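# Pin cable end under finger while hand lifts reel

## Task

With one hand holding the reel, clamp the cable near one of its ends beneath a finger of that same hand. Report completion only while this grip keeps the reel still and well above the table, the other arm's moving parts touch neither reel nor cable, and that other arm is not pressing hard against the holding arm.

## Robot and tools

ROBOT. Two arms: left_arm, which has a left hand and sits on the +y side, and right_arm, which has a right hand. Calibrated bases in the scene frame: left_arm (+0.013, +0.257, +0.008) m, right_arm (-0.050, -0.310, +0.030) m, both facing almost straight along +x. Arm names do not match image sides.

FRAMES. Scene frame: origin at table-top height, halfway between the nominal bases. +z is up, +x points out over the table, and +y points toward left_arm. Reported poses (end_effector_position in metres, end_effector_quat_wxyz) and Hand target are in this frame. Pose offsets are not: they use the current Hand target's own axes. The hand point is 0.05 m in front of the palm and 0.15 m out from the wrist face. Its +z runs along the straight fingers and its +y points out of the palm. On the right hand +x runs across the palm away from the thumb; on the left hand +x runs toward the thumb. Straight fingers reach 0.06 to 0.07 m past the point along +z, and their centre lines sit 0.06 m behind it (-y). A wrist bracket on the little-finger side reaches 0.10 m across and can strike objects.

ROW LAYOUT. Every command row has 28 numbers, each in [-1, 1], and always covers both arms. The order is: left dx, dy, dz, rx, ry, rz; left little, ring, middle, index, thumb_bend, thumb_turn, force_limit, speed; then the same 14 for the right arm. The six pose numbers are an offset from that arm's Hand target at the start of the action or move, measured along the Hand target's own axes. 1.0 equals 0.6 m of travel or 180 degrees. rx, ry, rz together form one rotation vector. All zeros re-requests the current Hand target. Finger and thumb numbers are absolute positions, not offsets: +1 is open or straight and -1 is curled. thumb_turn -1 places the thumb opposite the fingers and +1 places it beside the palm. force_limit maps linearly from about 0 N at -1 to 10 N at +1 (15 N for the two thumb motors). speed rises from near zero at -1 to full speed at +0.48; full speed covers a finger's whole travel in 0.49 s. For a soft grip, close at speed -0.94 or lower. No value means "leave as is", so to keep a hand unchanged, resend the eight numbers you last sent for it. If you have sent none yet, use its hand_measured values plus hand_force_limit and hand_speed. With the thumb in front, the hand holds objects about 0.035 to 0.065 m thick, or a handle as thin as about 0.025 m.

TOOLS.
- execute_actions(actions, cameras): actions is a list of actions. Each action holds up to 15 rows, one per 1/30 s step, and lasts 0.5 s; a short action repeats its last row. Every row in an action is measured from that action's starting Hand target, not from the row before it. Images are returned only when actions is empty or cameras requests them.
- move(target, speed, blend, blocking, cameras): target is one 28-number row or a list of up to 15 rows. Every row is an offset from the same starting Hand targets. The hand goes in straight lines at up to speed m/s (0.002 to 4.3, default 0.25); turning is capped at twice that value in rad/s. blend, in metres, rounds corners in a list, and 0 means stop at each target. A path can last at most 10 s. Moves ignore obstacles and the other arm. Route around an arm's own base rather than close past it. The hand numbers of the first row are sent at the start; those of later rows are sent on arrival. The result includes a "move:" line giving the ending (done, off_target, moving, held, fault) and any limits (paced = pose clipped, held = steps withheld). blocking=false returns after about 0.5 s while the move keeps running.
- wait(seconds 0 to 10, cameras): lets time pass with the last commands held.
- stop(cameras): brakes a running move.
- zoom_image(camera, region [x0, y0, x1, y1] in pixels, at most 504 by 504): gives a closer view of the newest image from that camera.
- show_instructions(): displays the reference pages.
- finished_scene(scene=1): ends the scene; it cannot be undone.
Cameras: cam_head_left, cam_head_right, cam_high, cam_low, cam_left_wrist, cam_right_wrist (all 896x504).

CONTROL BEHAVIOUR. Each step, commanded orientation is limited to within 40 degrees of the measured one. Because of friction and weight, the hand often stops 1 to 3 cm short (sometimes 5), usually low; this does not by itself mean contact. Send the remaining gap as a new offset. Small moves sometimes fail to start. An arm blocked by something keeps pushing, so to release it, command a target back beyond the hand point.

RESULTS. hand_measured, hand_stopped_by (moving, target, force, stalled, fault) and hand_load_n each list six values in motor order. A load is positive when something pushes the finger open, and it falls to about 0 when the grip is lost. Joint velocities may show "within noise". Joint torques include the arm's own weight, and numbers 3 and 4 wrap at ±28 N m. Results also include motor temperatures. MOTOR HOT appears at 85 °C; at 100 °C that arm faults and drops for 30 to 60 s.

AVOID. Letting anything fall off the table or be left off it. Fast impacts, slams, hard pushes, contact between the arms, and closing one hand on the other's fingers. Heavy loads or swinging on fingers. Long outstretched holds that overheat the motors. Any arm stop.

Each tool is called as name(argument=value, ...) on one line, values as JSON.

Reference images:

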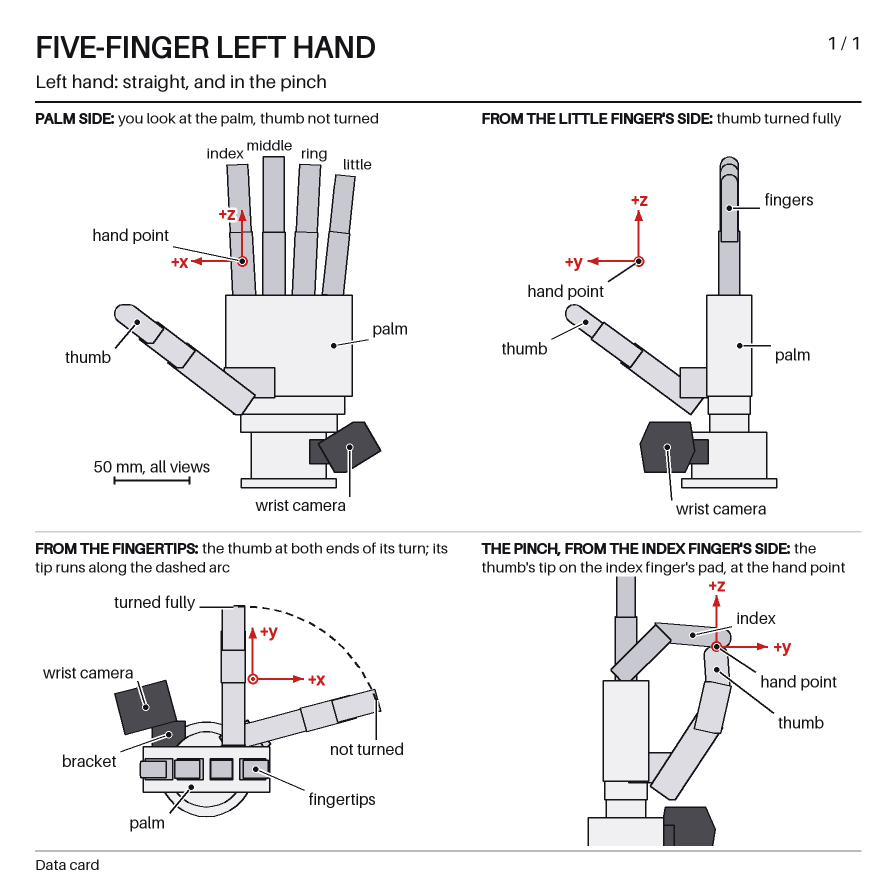

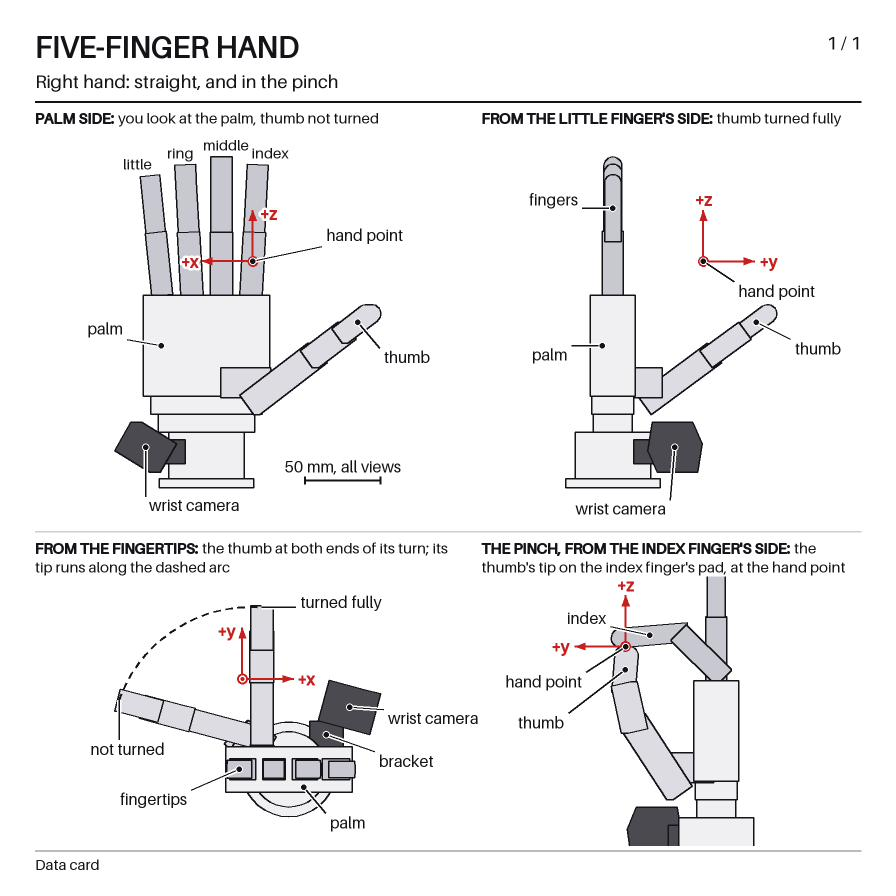

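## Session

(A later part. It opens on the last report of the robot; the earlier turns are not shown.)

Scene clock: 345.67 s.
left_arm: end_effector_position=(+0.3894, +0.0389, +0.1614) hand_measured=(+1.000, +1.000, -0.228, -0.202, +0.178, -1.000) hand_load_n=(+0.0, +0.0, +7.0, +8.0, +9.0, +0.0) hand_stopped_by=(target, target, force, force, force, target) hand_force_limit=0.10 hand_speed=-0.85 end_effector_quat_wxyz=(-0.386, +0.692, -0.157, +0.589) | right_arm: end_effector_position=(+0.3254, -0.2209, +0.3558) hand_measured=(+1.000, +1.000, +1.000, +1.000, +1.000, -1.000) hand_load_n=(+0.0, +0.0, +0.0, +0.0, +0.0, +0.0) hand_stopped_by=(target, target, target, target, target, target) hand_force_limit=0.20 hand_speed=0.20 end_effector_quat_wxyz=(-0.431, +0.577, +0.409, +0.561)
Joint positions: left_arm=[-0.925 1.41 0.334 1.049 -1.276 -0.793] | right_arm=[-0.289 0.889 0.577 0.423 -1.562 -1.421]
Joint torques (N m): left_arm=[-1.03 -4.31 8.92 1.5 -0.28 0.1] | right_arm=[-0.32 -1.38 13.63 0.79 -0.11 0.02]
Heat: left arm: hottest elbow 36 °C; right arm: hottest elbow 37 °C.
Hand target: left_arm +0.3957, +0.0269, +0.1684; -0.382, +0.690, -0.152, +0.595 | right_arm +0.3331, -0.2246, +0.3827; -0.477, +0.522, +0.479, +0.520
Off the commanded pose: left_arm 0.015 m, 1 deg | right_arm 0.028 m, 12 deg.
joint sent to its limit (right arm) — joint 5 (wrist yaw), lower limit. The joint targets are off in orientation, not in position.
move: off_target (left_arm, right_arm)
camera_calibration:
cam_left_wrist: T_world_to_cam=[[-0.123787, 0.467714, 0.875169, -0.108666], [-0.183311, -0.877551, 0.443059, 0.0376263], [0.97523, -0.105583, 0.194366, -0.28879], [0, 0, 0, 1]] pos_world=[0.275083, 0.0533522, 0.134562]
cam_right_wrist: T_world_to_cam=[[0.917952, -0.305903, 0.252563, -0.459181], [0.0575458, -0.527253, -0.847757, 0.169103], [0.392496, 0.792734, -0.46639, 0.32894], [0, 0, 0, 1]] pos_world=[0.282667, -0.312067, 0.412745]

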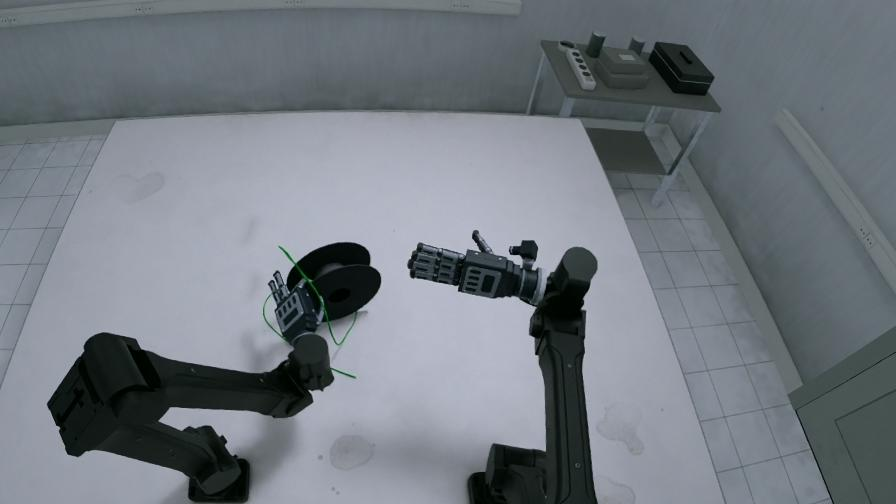

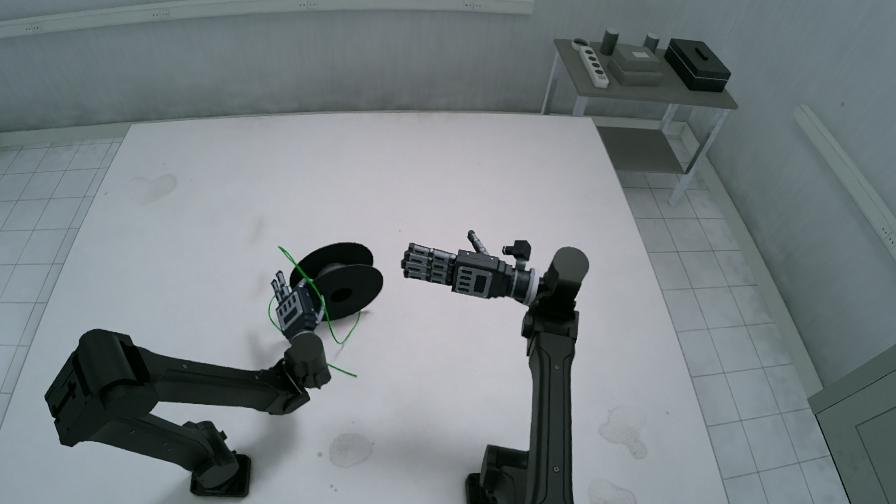

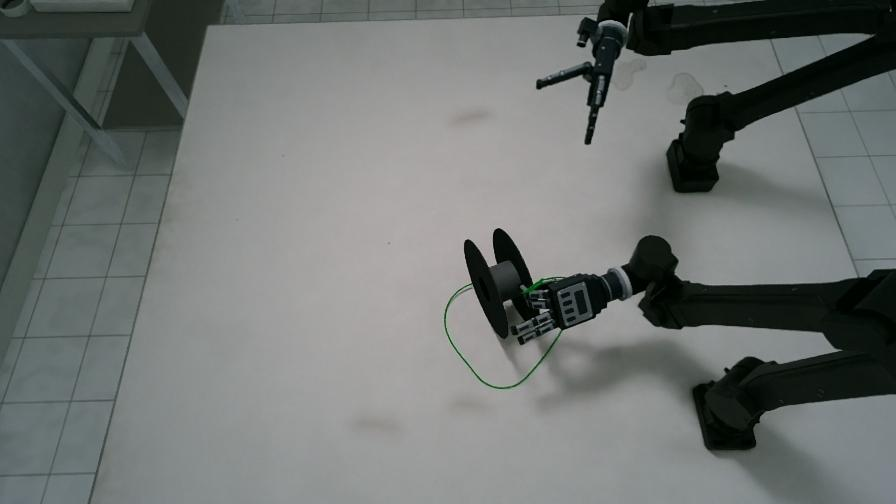

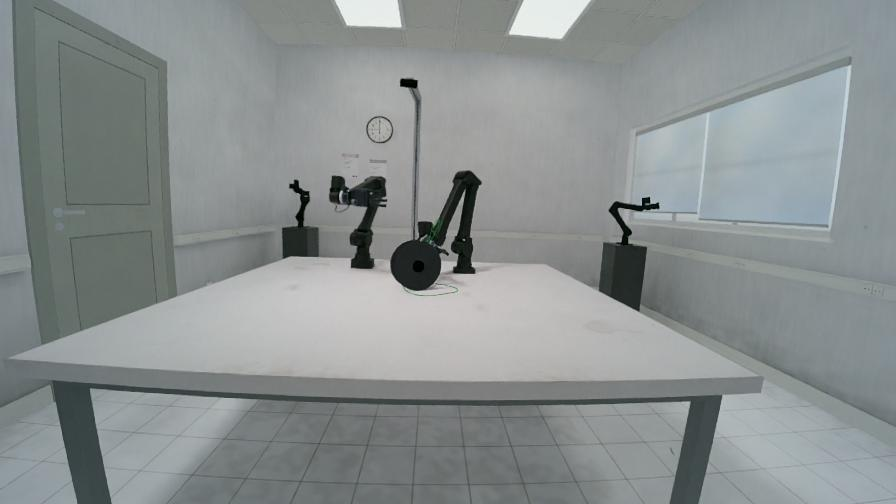

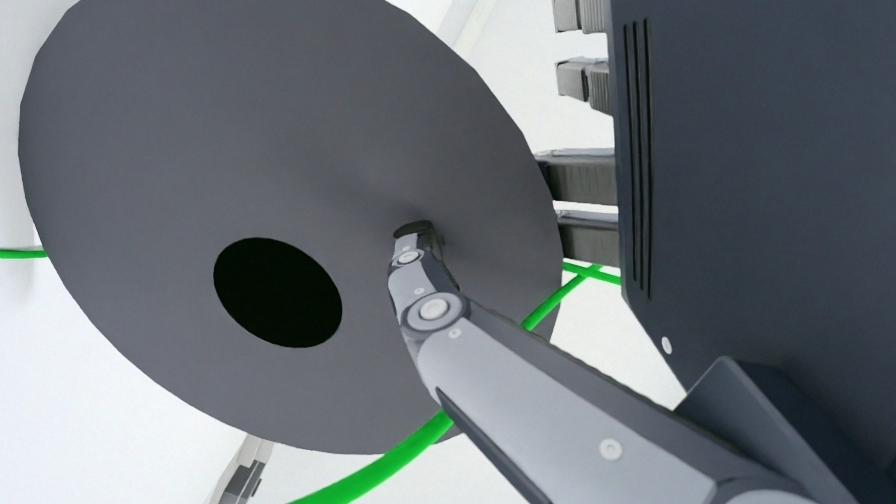

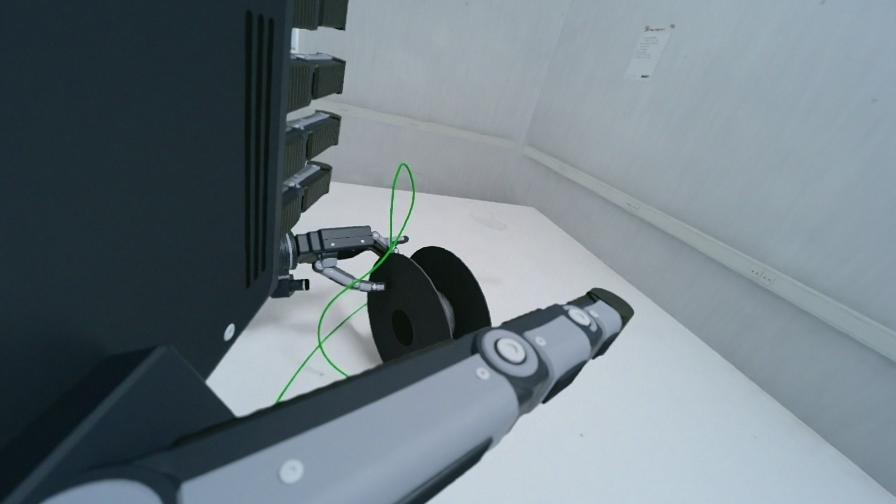

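zoom_image(camera="cam_right_wrist", region=[270, 140, 510, 400])

zoom_image(camera="cam_right_wrist", region=[350, 200, 450, 300])

zoom_image(camera="cam_low", region=[380, 200, 460, 280])

Scaled by 1.938 from the camera's 896x504 image, which has a finer 1280x720 frame.

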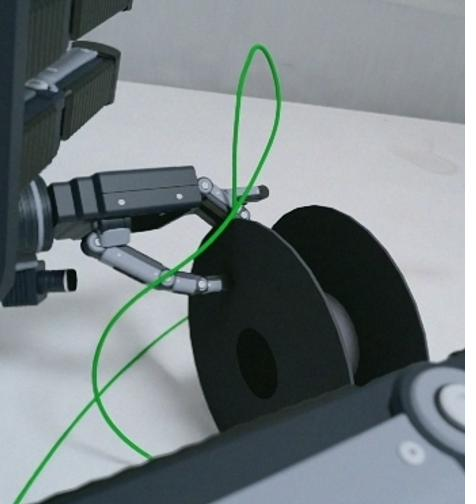

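Scaled by 5.040 from the camera's 896x504 image, which has a finer 1280x720 frame.

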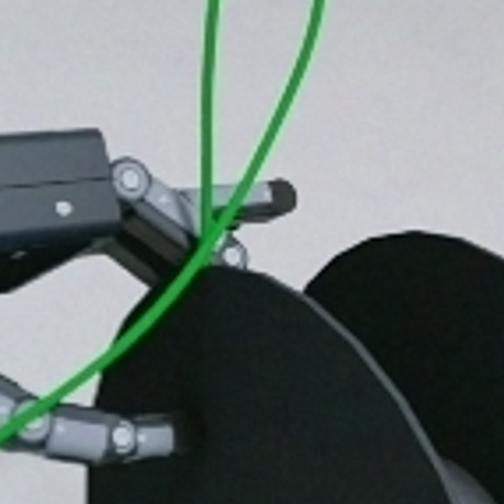

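Scaled by 6.300 from the camera's 896x504 image, which has a finer 1280x720 frame.

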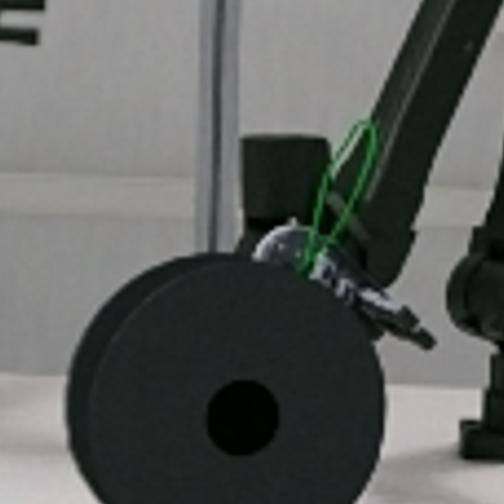

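move(target=[0.0705,-0.0708,0,0,0,0,1,1,-0.4,-0.5,0.0,-1,0.1,-0.85,0,0,0,0,0,0,1,1,1,1,1,-1,0.2,0.2], speed=0.08, cameras=["cam_left_wrist","cam_right_wrist","cam_low"])

Scene clock: 348.63 s.
left_arm: end_effector_position=(+0.3868, +0.0428, +0.1957) hand_measured=(+1.000, +1.000, -0.228, -0.202, +0.178, -1.000) hand_load_n=(+0.0, +0.0, +7.5, +8.5, +8.5, -1.0) hand_stopped_by=(target, target, force, force, force, target) hand_force_limit=0.10 hand_speed=-0.85 end_effector_quat_wxyz=(-0.406, +0.690, -0.184, +0.570) | right_arm: end_effector_position=(+0.3252, -0.2208, +0.3556) hand_measured=(+1.000, +1.000, +1.000, +1.000, +1.000, -1.000) hand_load_n=(+0.5, +0.0, +0.0, +0.0, +0.0, +0.5) hand_stopped_by=(target, target, target, target, target, target) hand_force_limit=0.20 hand_speed=0.20 end_effector_quat_wxyz=(-0.432, +0.577, +0.407, +0.561)
Joint positions: left_arm=[-0.925 1.215 0.371 0.775 -1.277 -0.758] | right_arm=[-0.289 0.889 0.577 0.423 -1.562 -1.418]
Joint torques (N m): left_arm=[-0.97 -6.18 12.7 1.16 -0.3 -0.18] | right_arm=[-0.21 -1.49 13.57 0.91 -0.1 0]
Heat: left arm: hottest elbow 36 °C; right arm: hottest elbow 38 °C.
Hand target: left_arm +0.3957, +0.0270, +0.2283; -0.382, +0.690, -0.152, +0.595 | right_arm +0.3331, -0.2246, +0.3827; -0.477, +0.523, +0.478, +0.520
Off the commanded pose: left_arm 0.037 m, 5 deg | right_arm 0.028 m, 12 deg.
joint sent to its limit (right arm) — joint 5 (wrist yaw), lower limit. The joint targets are off in orientation, not in position.
move: off_target (left_arm, right_arm)
camera_calibration:
cam_left_wrist: T_world_to_cam=[[-0.0902029, 0.408548, 0.908269, -0.157821], [-0.167308, -0.905242, 0.39057, 0.0306128], [0.98177, -0.11673, 0.150009, -0.285869], [0, 0, 0, 1]] pos_world=[0.271544, 0.0588198, 0.17427]
cam_right_wrist: T_world_to_cam=[[0.918871, -0.306187, 0.248848, -0.45804], [0.0544252, -0.526312, -0.848548, 0.170431], [0.390786, 0.79325, -0.466948, 0.329683], [0, 0, 0, 1]] pos_world=[0.282769, -0.312067, 0.412546]
Images, in order (width x height): cam_low 896x504, cam_left_wrist 896x504, cam_right_wrist 896x504.

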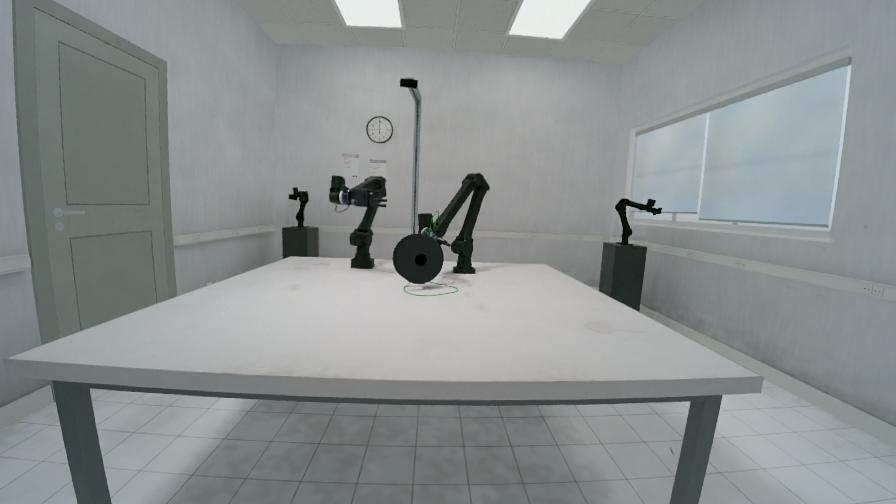

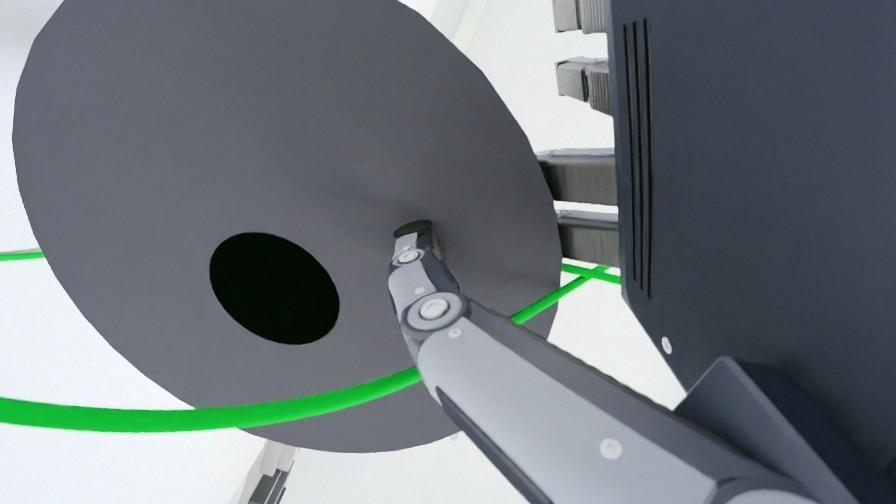

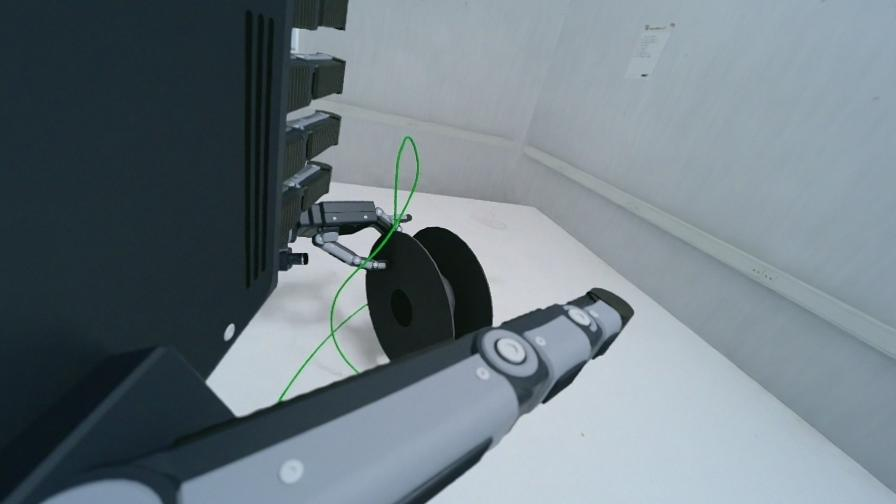

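move(target=[0.282,-0.283,0,0,0,0,1,1,-0.4,-0.5,0.0,-1,0.1,-0.85,0,0,0,0,0,0,1,1,1,1,1,-1,0.2,0.2], speed=0.12, cameras=["all"])

Scene clock: 351.70 s.
left_arm: end_effector_position=(+0.3966, +0.0299, +0.4183) hand_measured=(+1.000, +1.000, -0.228, -0.202, +0.178, -1.000) hand_load_n=(+0.0, +0.0, +7.5, +8.0, +8.0, -0.5) hand_stopped_by=(target, target, force, force, force, target) hand_force_limit=0.10 hand_speed=-0.85 end_effector_quat_wxyz=(-0.412, +0.690, -0.192, +0.564) | right_arm: end_effector_position=(+0.3252, -0.2208, +0.3556) hand_measured=(+1.000, +1.000, +1.000, +1.000, +1.000, -1.000) hand_load_n=(+0.0, +0.0, +0.0, +0.0, +0.0, +0.0) hand_stopped_by=(target, target, target, target, target, target) hand_force_limit=0.20 hand_speed=0.20 end_effector_quat_wxyz=(-0.432, +0.577, +0.407, +0.561)
Joint positions: left_arm=[-0.926 0.91 0.853 -0.028 -1.277 -0.75] | right_arm=[-0.289 0.889 0.577 0.423 -1.562 -1.418]
Joint torques (N m): left_arm=[-0.97 -4.95 17.74 1.16 -0.31 -0.24] | right_arm=[-0.26 -1.32 13.61 0.9 -0.1 0]
Heat: left arm: hottest elbow 37 °C; right arm: hottest elbow 38 °C.
Hand target: left_arm +0.3956, +0.0269, +0.4681; -0.382, +0.690, -0.152, +0.595 | right_arm +0.3331, -0.2246, +0.3827; -0.477, +0.523, +0.478, +0.520
Off the commanded pose: left_arm 0.050 m, 7 deg | right_arm 0.028 m, 12 deg.
joint sent to its limit (right arm) — joint 5 (wrist yaw), lower limit. The joint targets are off in orientation, not in position.
move: off_target (left_arm, right_arm)
camera_calibration:
cam_left_wrist: T_world_to_cam=[[-0.0790947, 0.390702, 0.917113, -0.361379], [-0.163286, -0.912647, 0.374718, -0.0611578], [0.983403, -0.120114, 0.135982, -0.324997], [0, 0, 0, 1]] pos_world=[0.281034, 0.0463395, 0.398536]
cam_right_wrist: T_world_to_cam=[[0.918871, -0.306187, 0.248848, -0.45804], [0.0544252, -0.526312, -0.848548, 0.170431], [0.390786, 0.79325, -0.466948, 0.329683], [0, 0, 0, 1]] pos_world=[0.282769, -0.312067, 0.412546]

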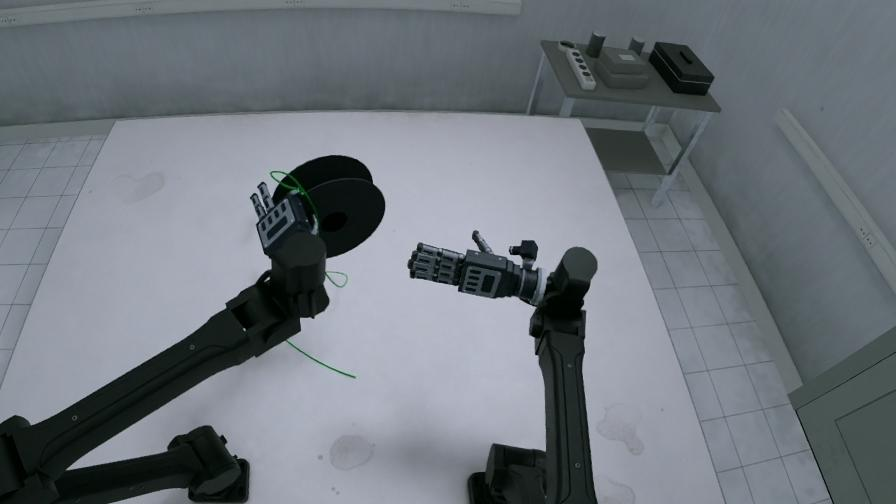

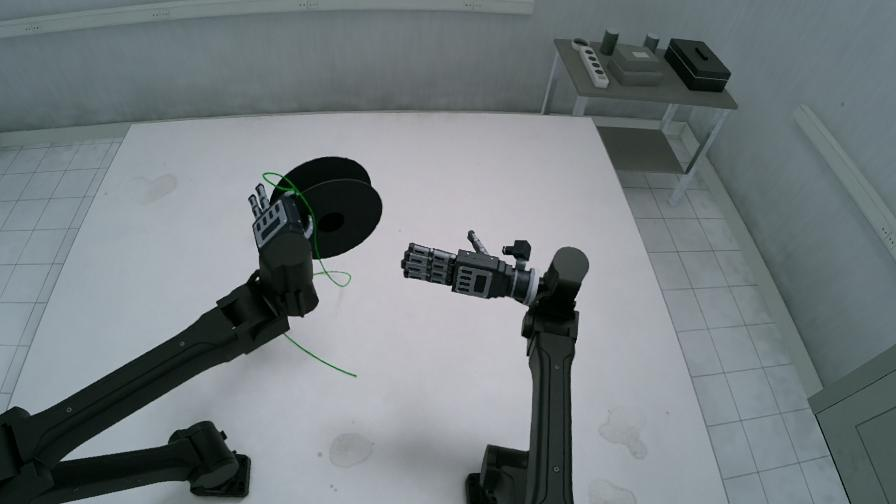

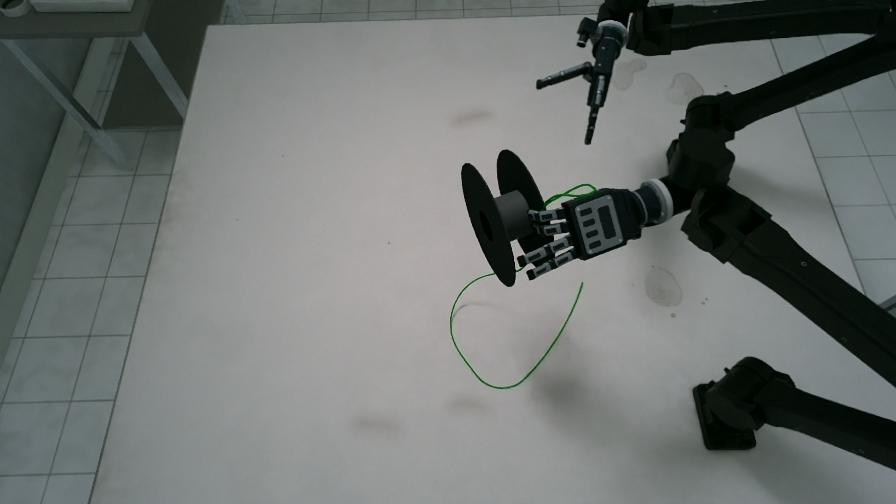

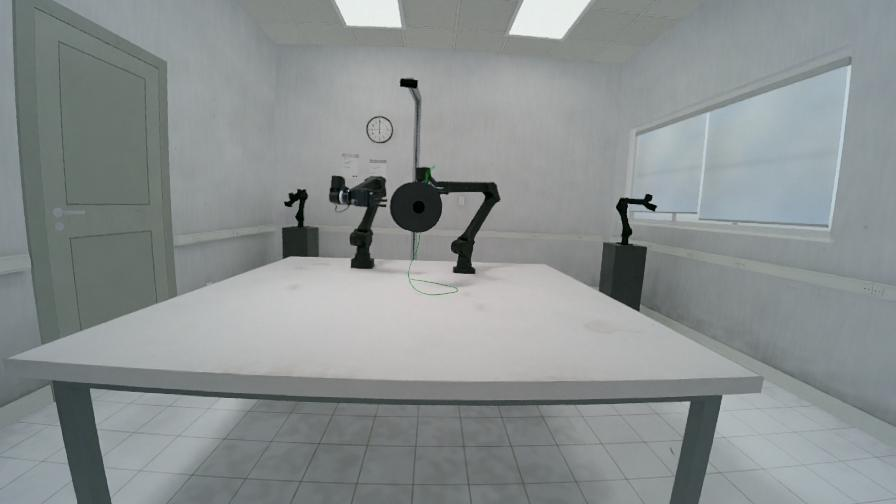

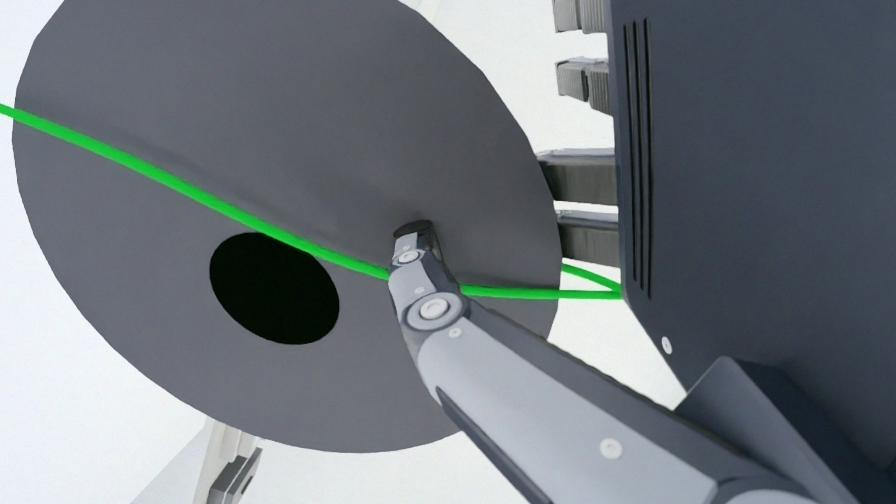

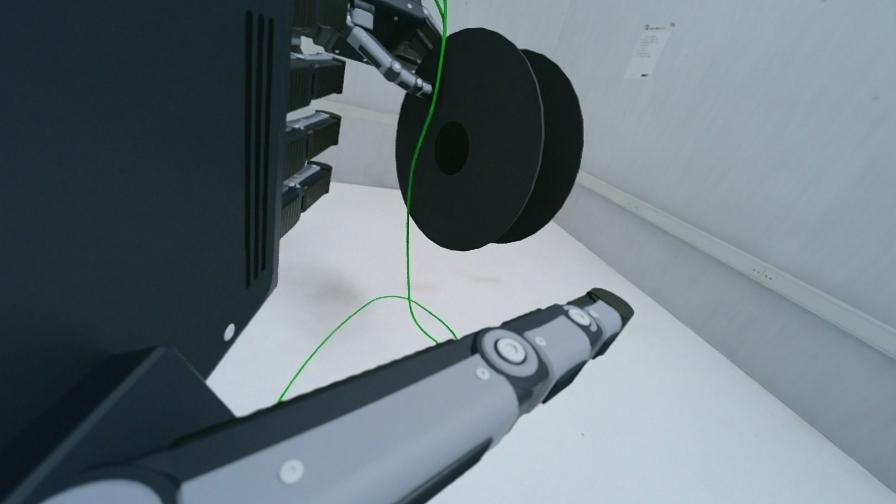

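move(target=[0.0822,-0.0826,0,0,0,0,1,1,-0.4,-0.5,0.0,-1,0.1,-0.85,0,0.014,-0.166,-0.13,0,0,1,1,1,1,1,-1,0.2,0.2], speed=0.12, cameras=["cam_head_left","cam_low","cam_left_wrist","cam_right_wrist"])

Scene clock: 354.10 s.
left_arm: end_effector_position=(+0.3959, +0.0306, +0.4958) hand_measured=(+1.000, +1.000, -0.228, -0.202, +0.178, -1.000) hand_load_n=(+0.0, +0.0, +7.5, +8.0, +8.0, -0.5) hand_stopped_by=(target, target, force, force, force, target) hand_force_limit=0.10 hand_speed=-0.85 end_effector_quat_wxyz=(-0.407, +0.689, -0.185, +0.570) | right_arm: end_effector_position=(+0.3309, -0.3211, +0.3624) hand_measured=(+1.000, +1.000, +1.000, +1.000, +1.000, -1.000) hand_load_n=(+0.0, +0.0, +0.0, +0.0, +0.0, +0.0) hand_stopped_by=(target, target, target, target, target, target) hand_force_limit=0.20 hand_speed=0.20 end_effector_quat_wxyz=(-0.349, +0.625, +0.330, +0.615)
Joint positions: left_arm=[-0.926 0.913 1.048 -0.199 -1.277 -0.75] | right_arm=[-0.559 0.864 0.577 0.423 -1.562 -1.403]
Joint torques (N m): left_arm=[-1.03 -3.25 17.83 1.16 -0.33 -0.24] | right_arm=[-0.38 -1.9 12.1 0.81 -0.06 0]
Heat: left arm: hottest elbow 38 °C; right arm: hottest elbow 38 °C.
Hand target: left_arm +0.3956, +0.0270, +0.5380; -0.382, +0.690, -0.152, +0.595 | right_arm +0.3327, -0.3246, +0.3830; -0.361, +0.608, +0.363, +0.607
Off the commanded pose: left_arm 0.042 m, 6 deg | right_arm 0.021 m, 5 deg.
joint sent to its limit (right arm) — joint 5 (wrist yaw), lower limit. The joint targets are off in orientation, not in position.
move: off_target (left_arm, right_arm)
camera_calibration:
cam_left_wrist: T_world_to_cam=[[-0.0901367, 0.405395, 0.909687, -0.425227], [-0.168379, -0.906459, 0.387273, -0.0940275], [0.981593, -0.118265, 0.149965, -0.340983], [0, 0, 0, 1]] pos_world=[0.280545, 0.0468267, 0.474373]
cam_right_wrist: T_world_to_cam=[[0.801989, -0.53817, 0.259202, -0.535192], [-0.0798282, -0.526597, -0.846358, 0.166633], [0.59198, 0.658079, -0.465287, 0.299578], [0, 0, 0, 1]] pos_world=[0.265176, -0.397422, 0.419144]
Images, in order (width x height): cam_head_left 896x504, cam_low 896x504, cam_left_wrist 896x504, cam_right_wrist 896x504.

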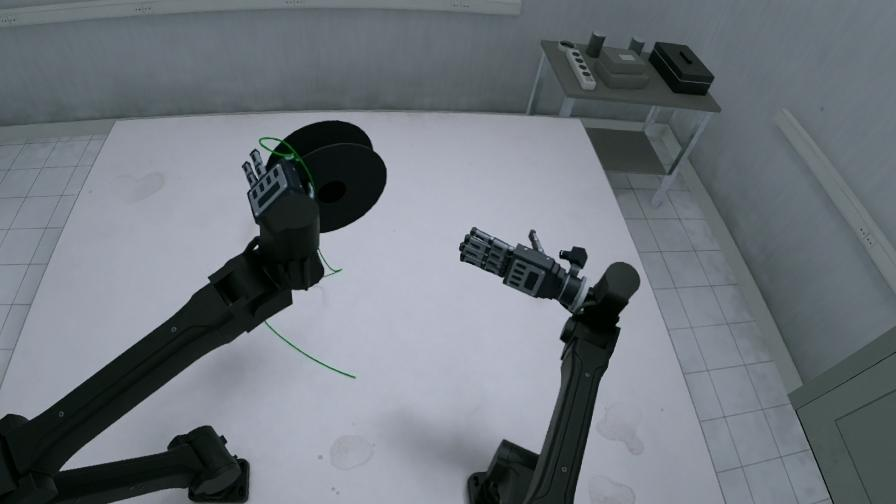

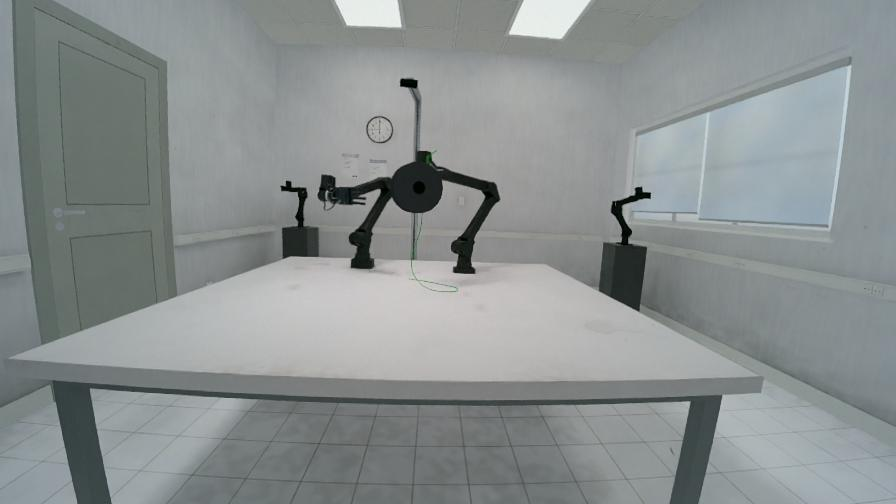

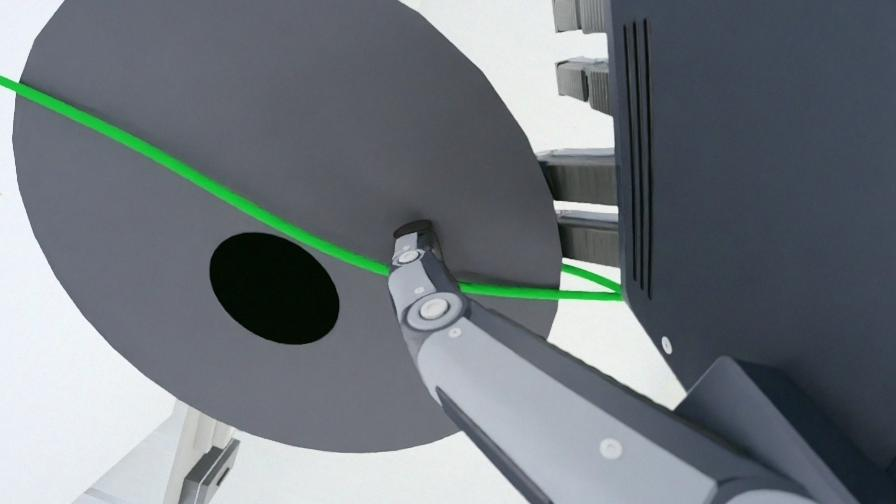

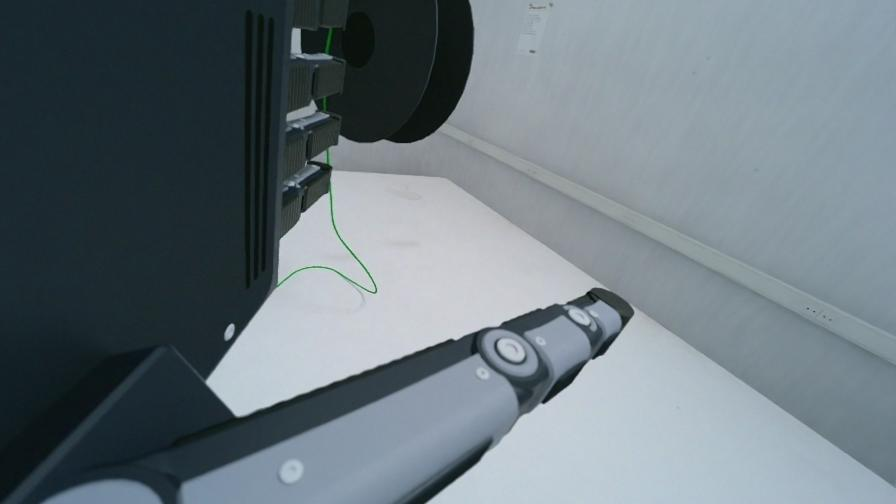

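wait(seconds=0.7, cameras=["cam_high"])

zoom_image(camera="cam_high", region=[440, 60, 680, 280])

Scene clock: 355.17 s.
left_arm: end_effector_position=(+0.3959, +0.0306, +0.4958) hand_measured=(+1.000, +1.000, -0.228, -0.202, +0.178, -1.000) hand_load_n=(+0.0, +0.0, +7.5, +8.5, +8.0, -0.5) hand_stopped_by=(target, target, force, force, force, target) hand_force_limit=0.10 hand_speed=-0.85 end_effector_quat_wxyz=(-0.407, +0.689, -0.185, +0.570) | right_arm: end_effector_position=(+0.3309, -0.3211, +0.3624) hand_measured=(+1.000, +1.000, +1.000, +1.000, +1.000, -1.000) hand_load_n=(+0.0, +0.0, +0.0, +0.0, +0.0, +0.5) hand_stopped_by=(target, target, target, target, target, target) hand_force_limit=0.20 hand_speed=0.20 end_effector_quat_wxyz=(-0.349, +0.625, +0.329, +0.615)
Joint positions: left_arm=[-0.926 0.913 1.048 -0.199 -1.277 -0.75] | right_arm=[-0.559 0.864 0.577 0.423 -1.562 -1.403]
Joint torques (N m): left_arm=[-0.97 -3.25 17.81 1.16 -0.33 -0.24] | right_arm=[-0.38 -1.85 12.08 0.84 -0.06 0]
Heat: left arm: hottest elbow 38 °C; right arm: hottest elbow 39 °C.
Hand target: left_arm +0.3956, +0.0270, +0.5380; -0.382, +0.690, -0.152, +0.595 | right_arm +0.3327, -0.3246, +0.3830; -0.361, +0.608, +0.363, +0.607
Off the commanded pose: left_arm 0.042 m, 6 deg | right_arm 0.021 m, 5 deg.
wait: 0.70 s; at rest from the start
Images, in order (width x height): cam_high 896x504.

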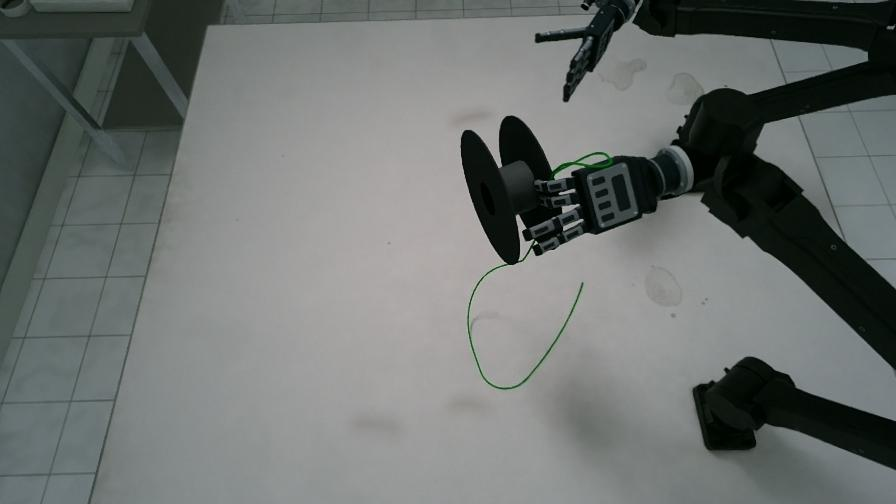

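Scaled by 2.100 from the camera's 896x504 image, which has a finer 1280x720 frame.

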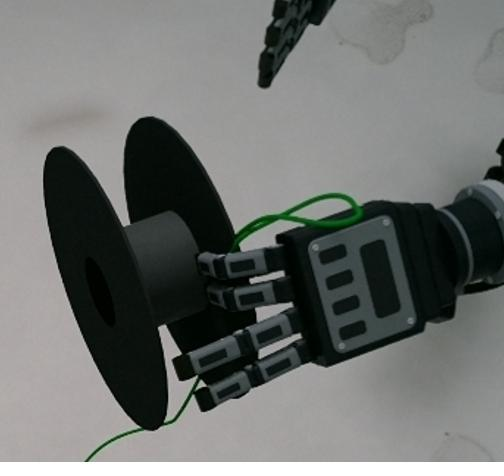

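finished_scene(scene=1)

The scene is finished: the task was done.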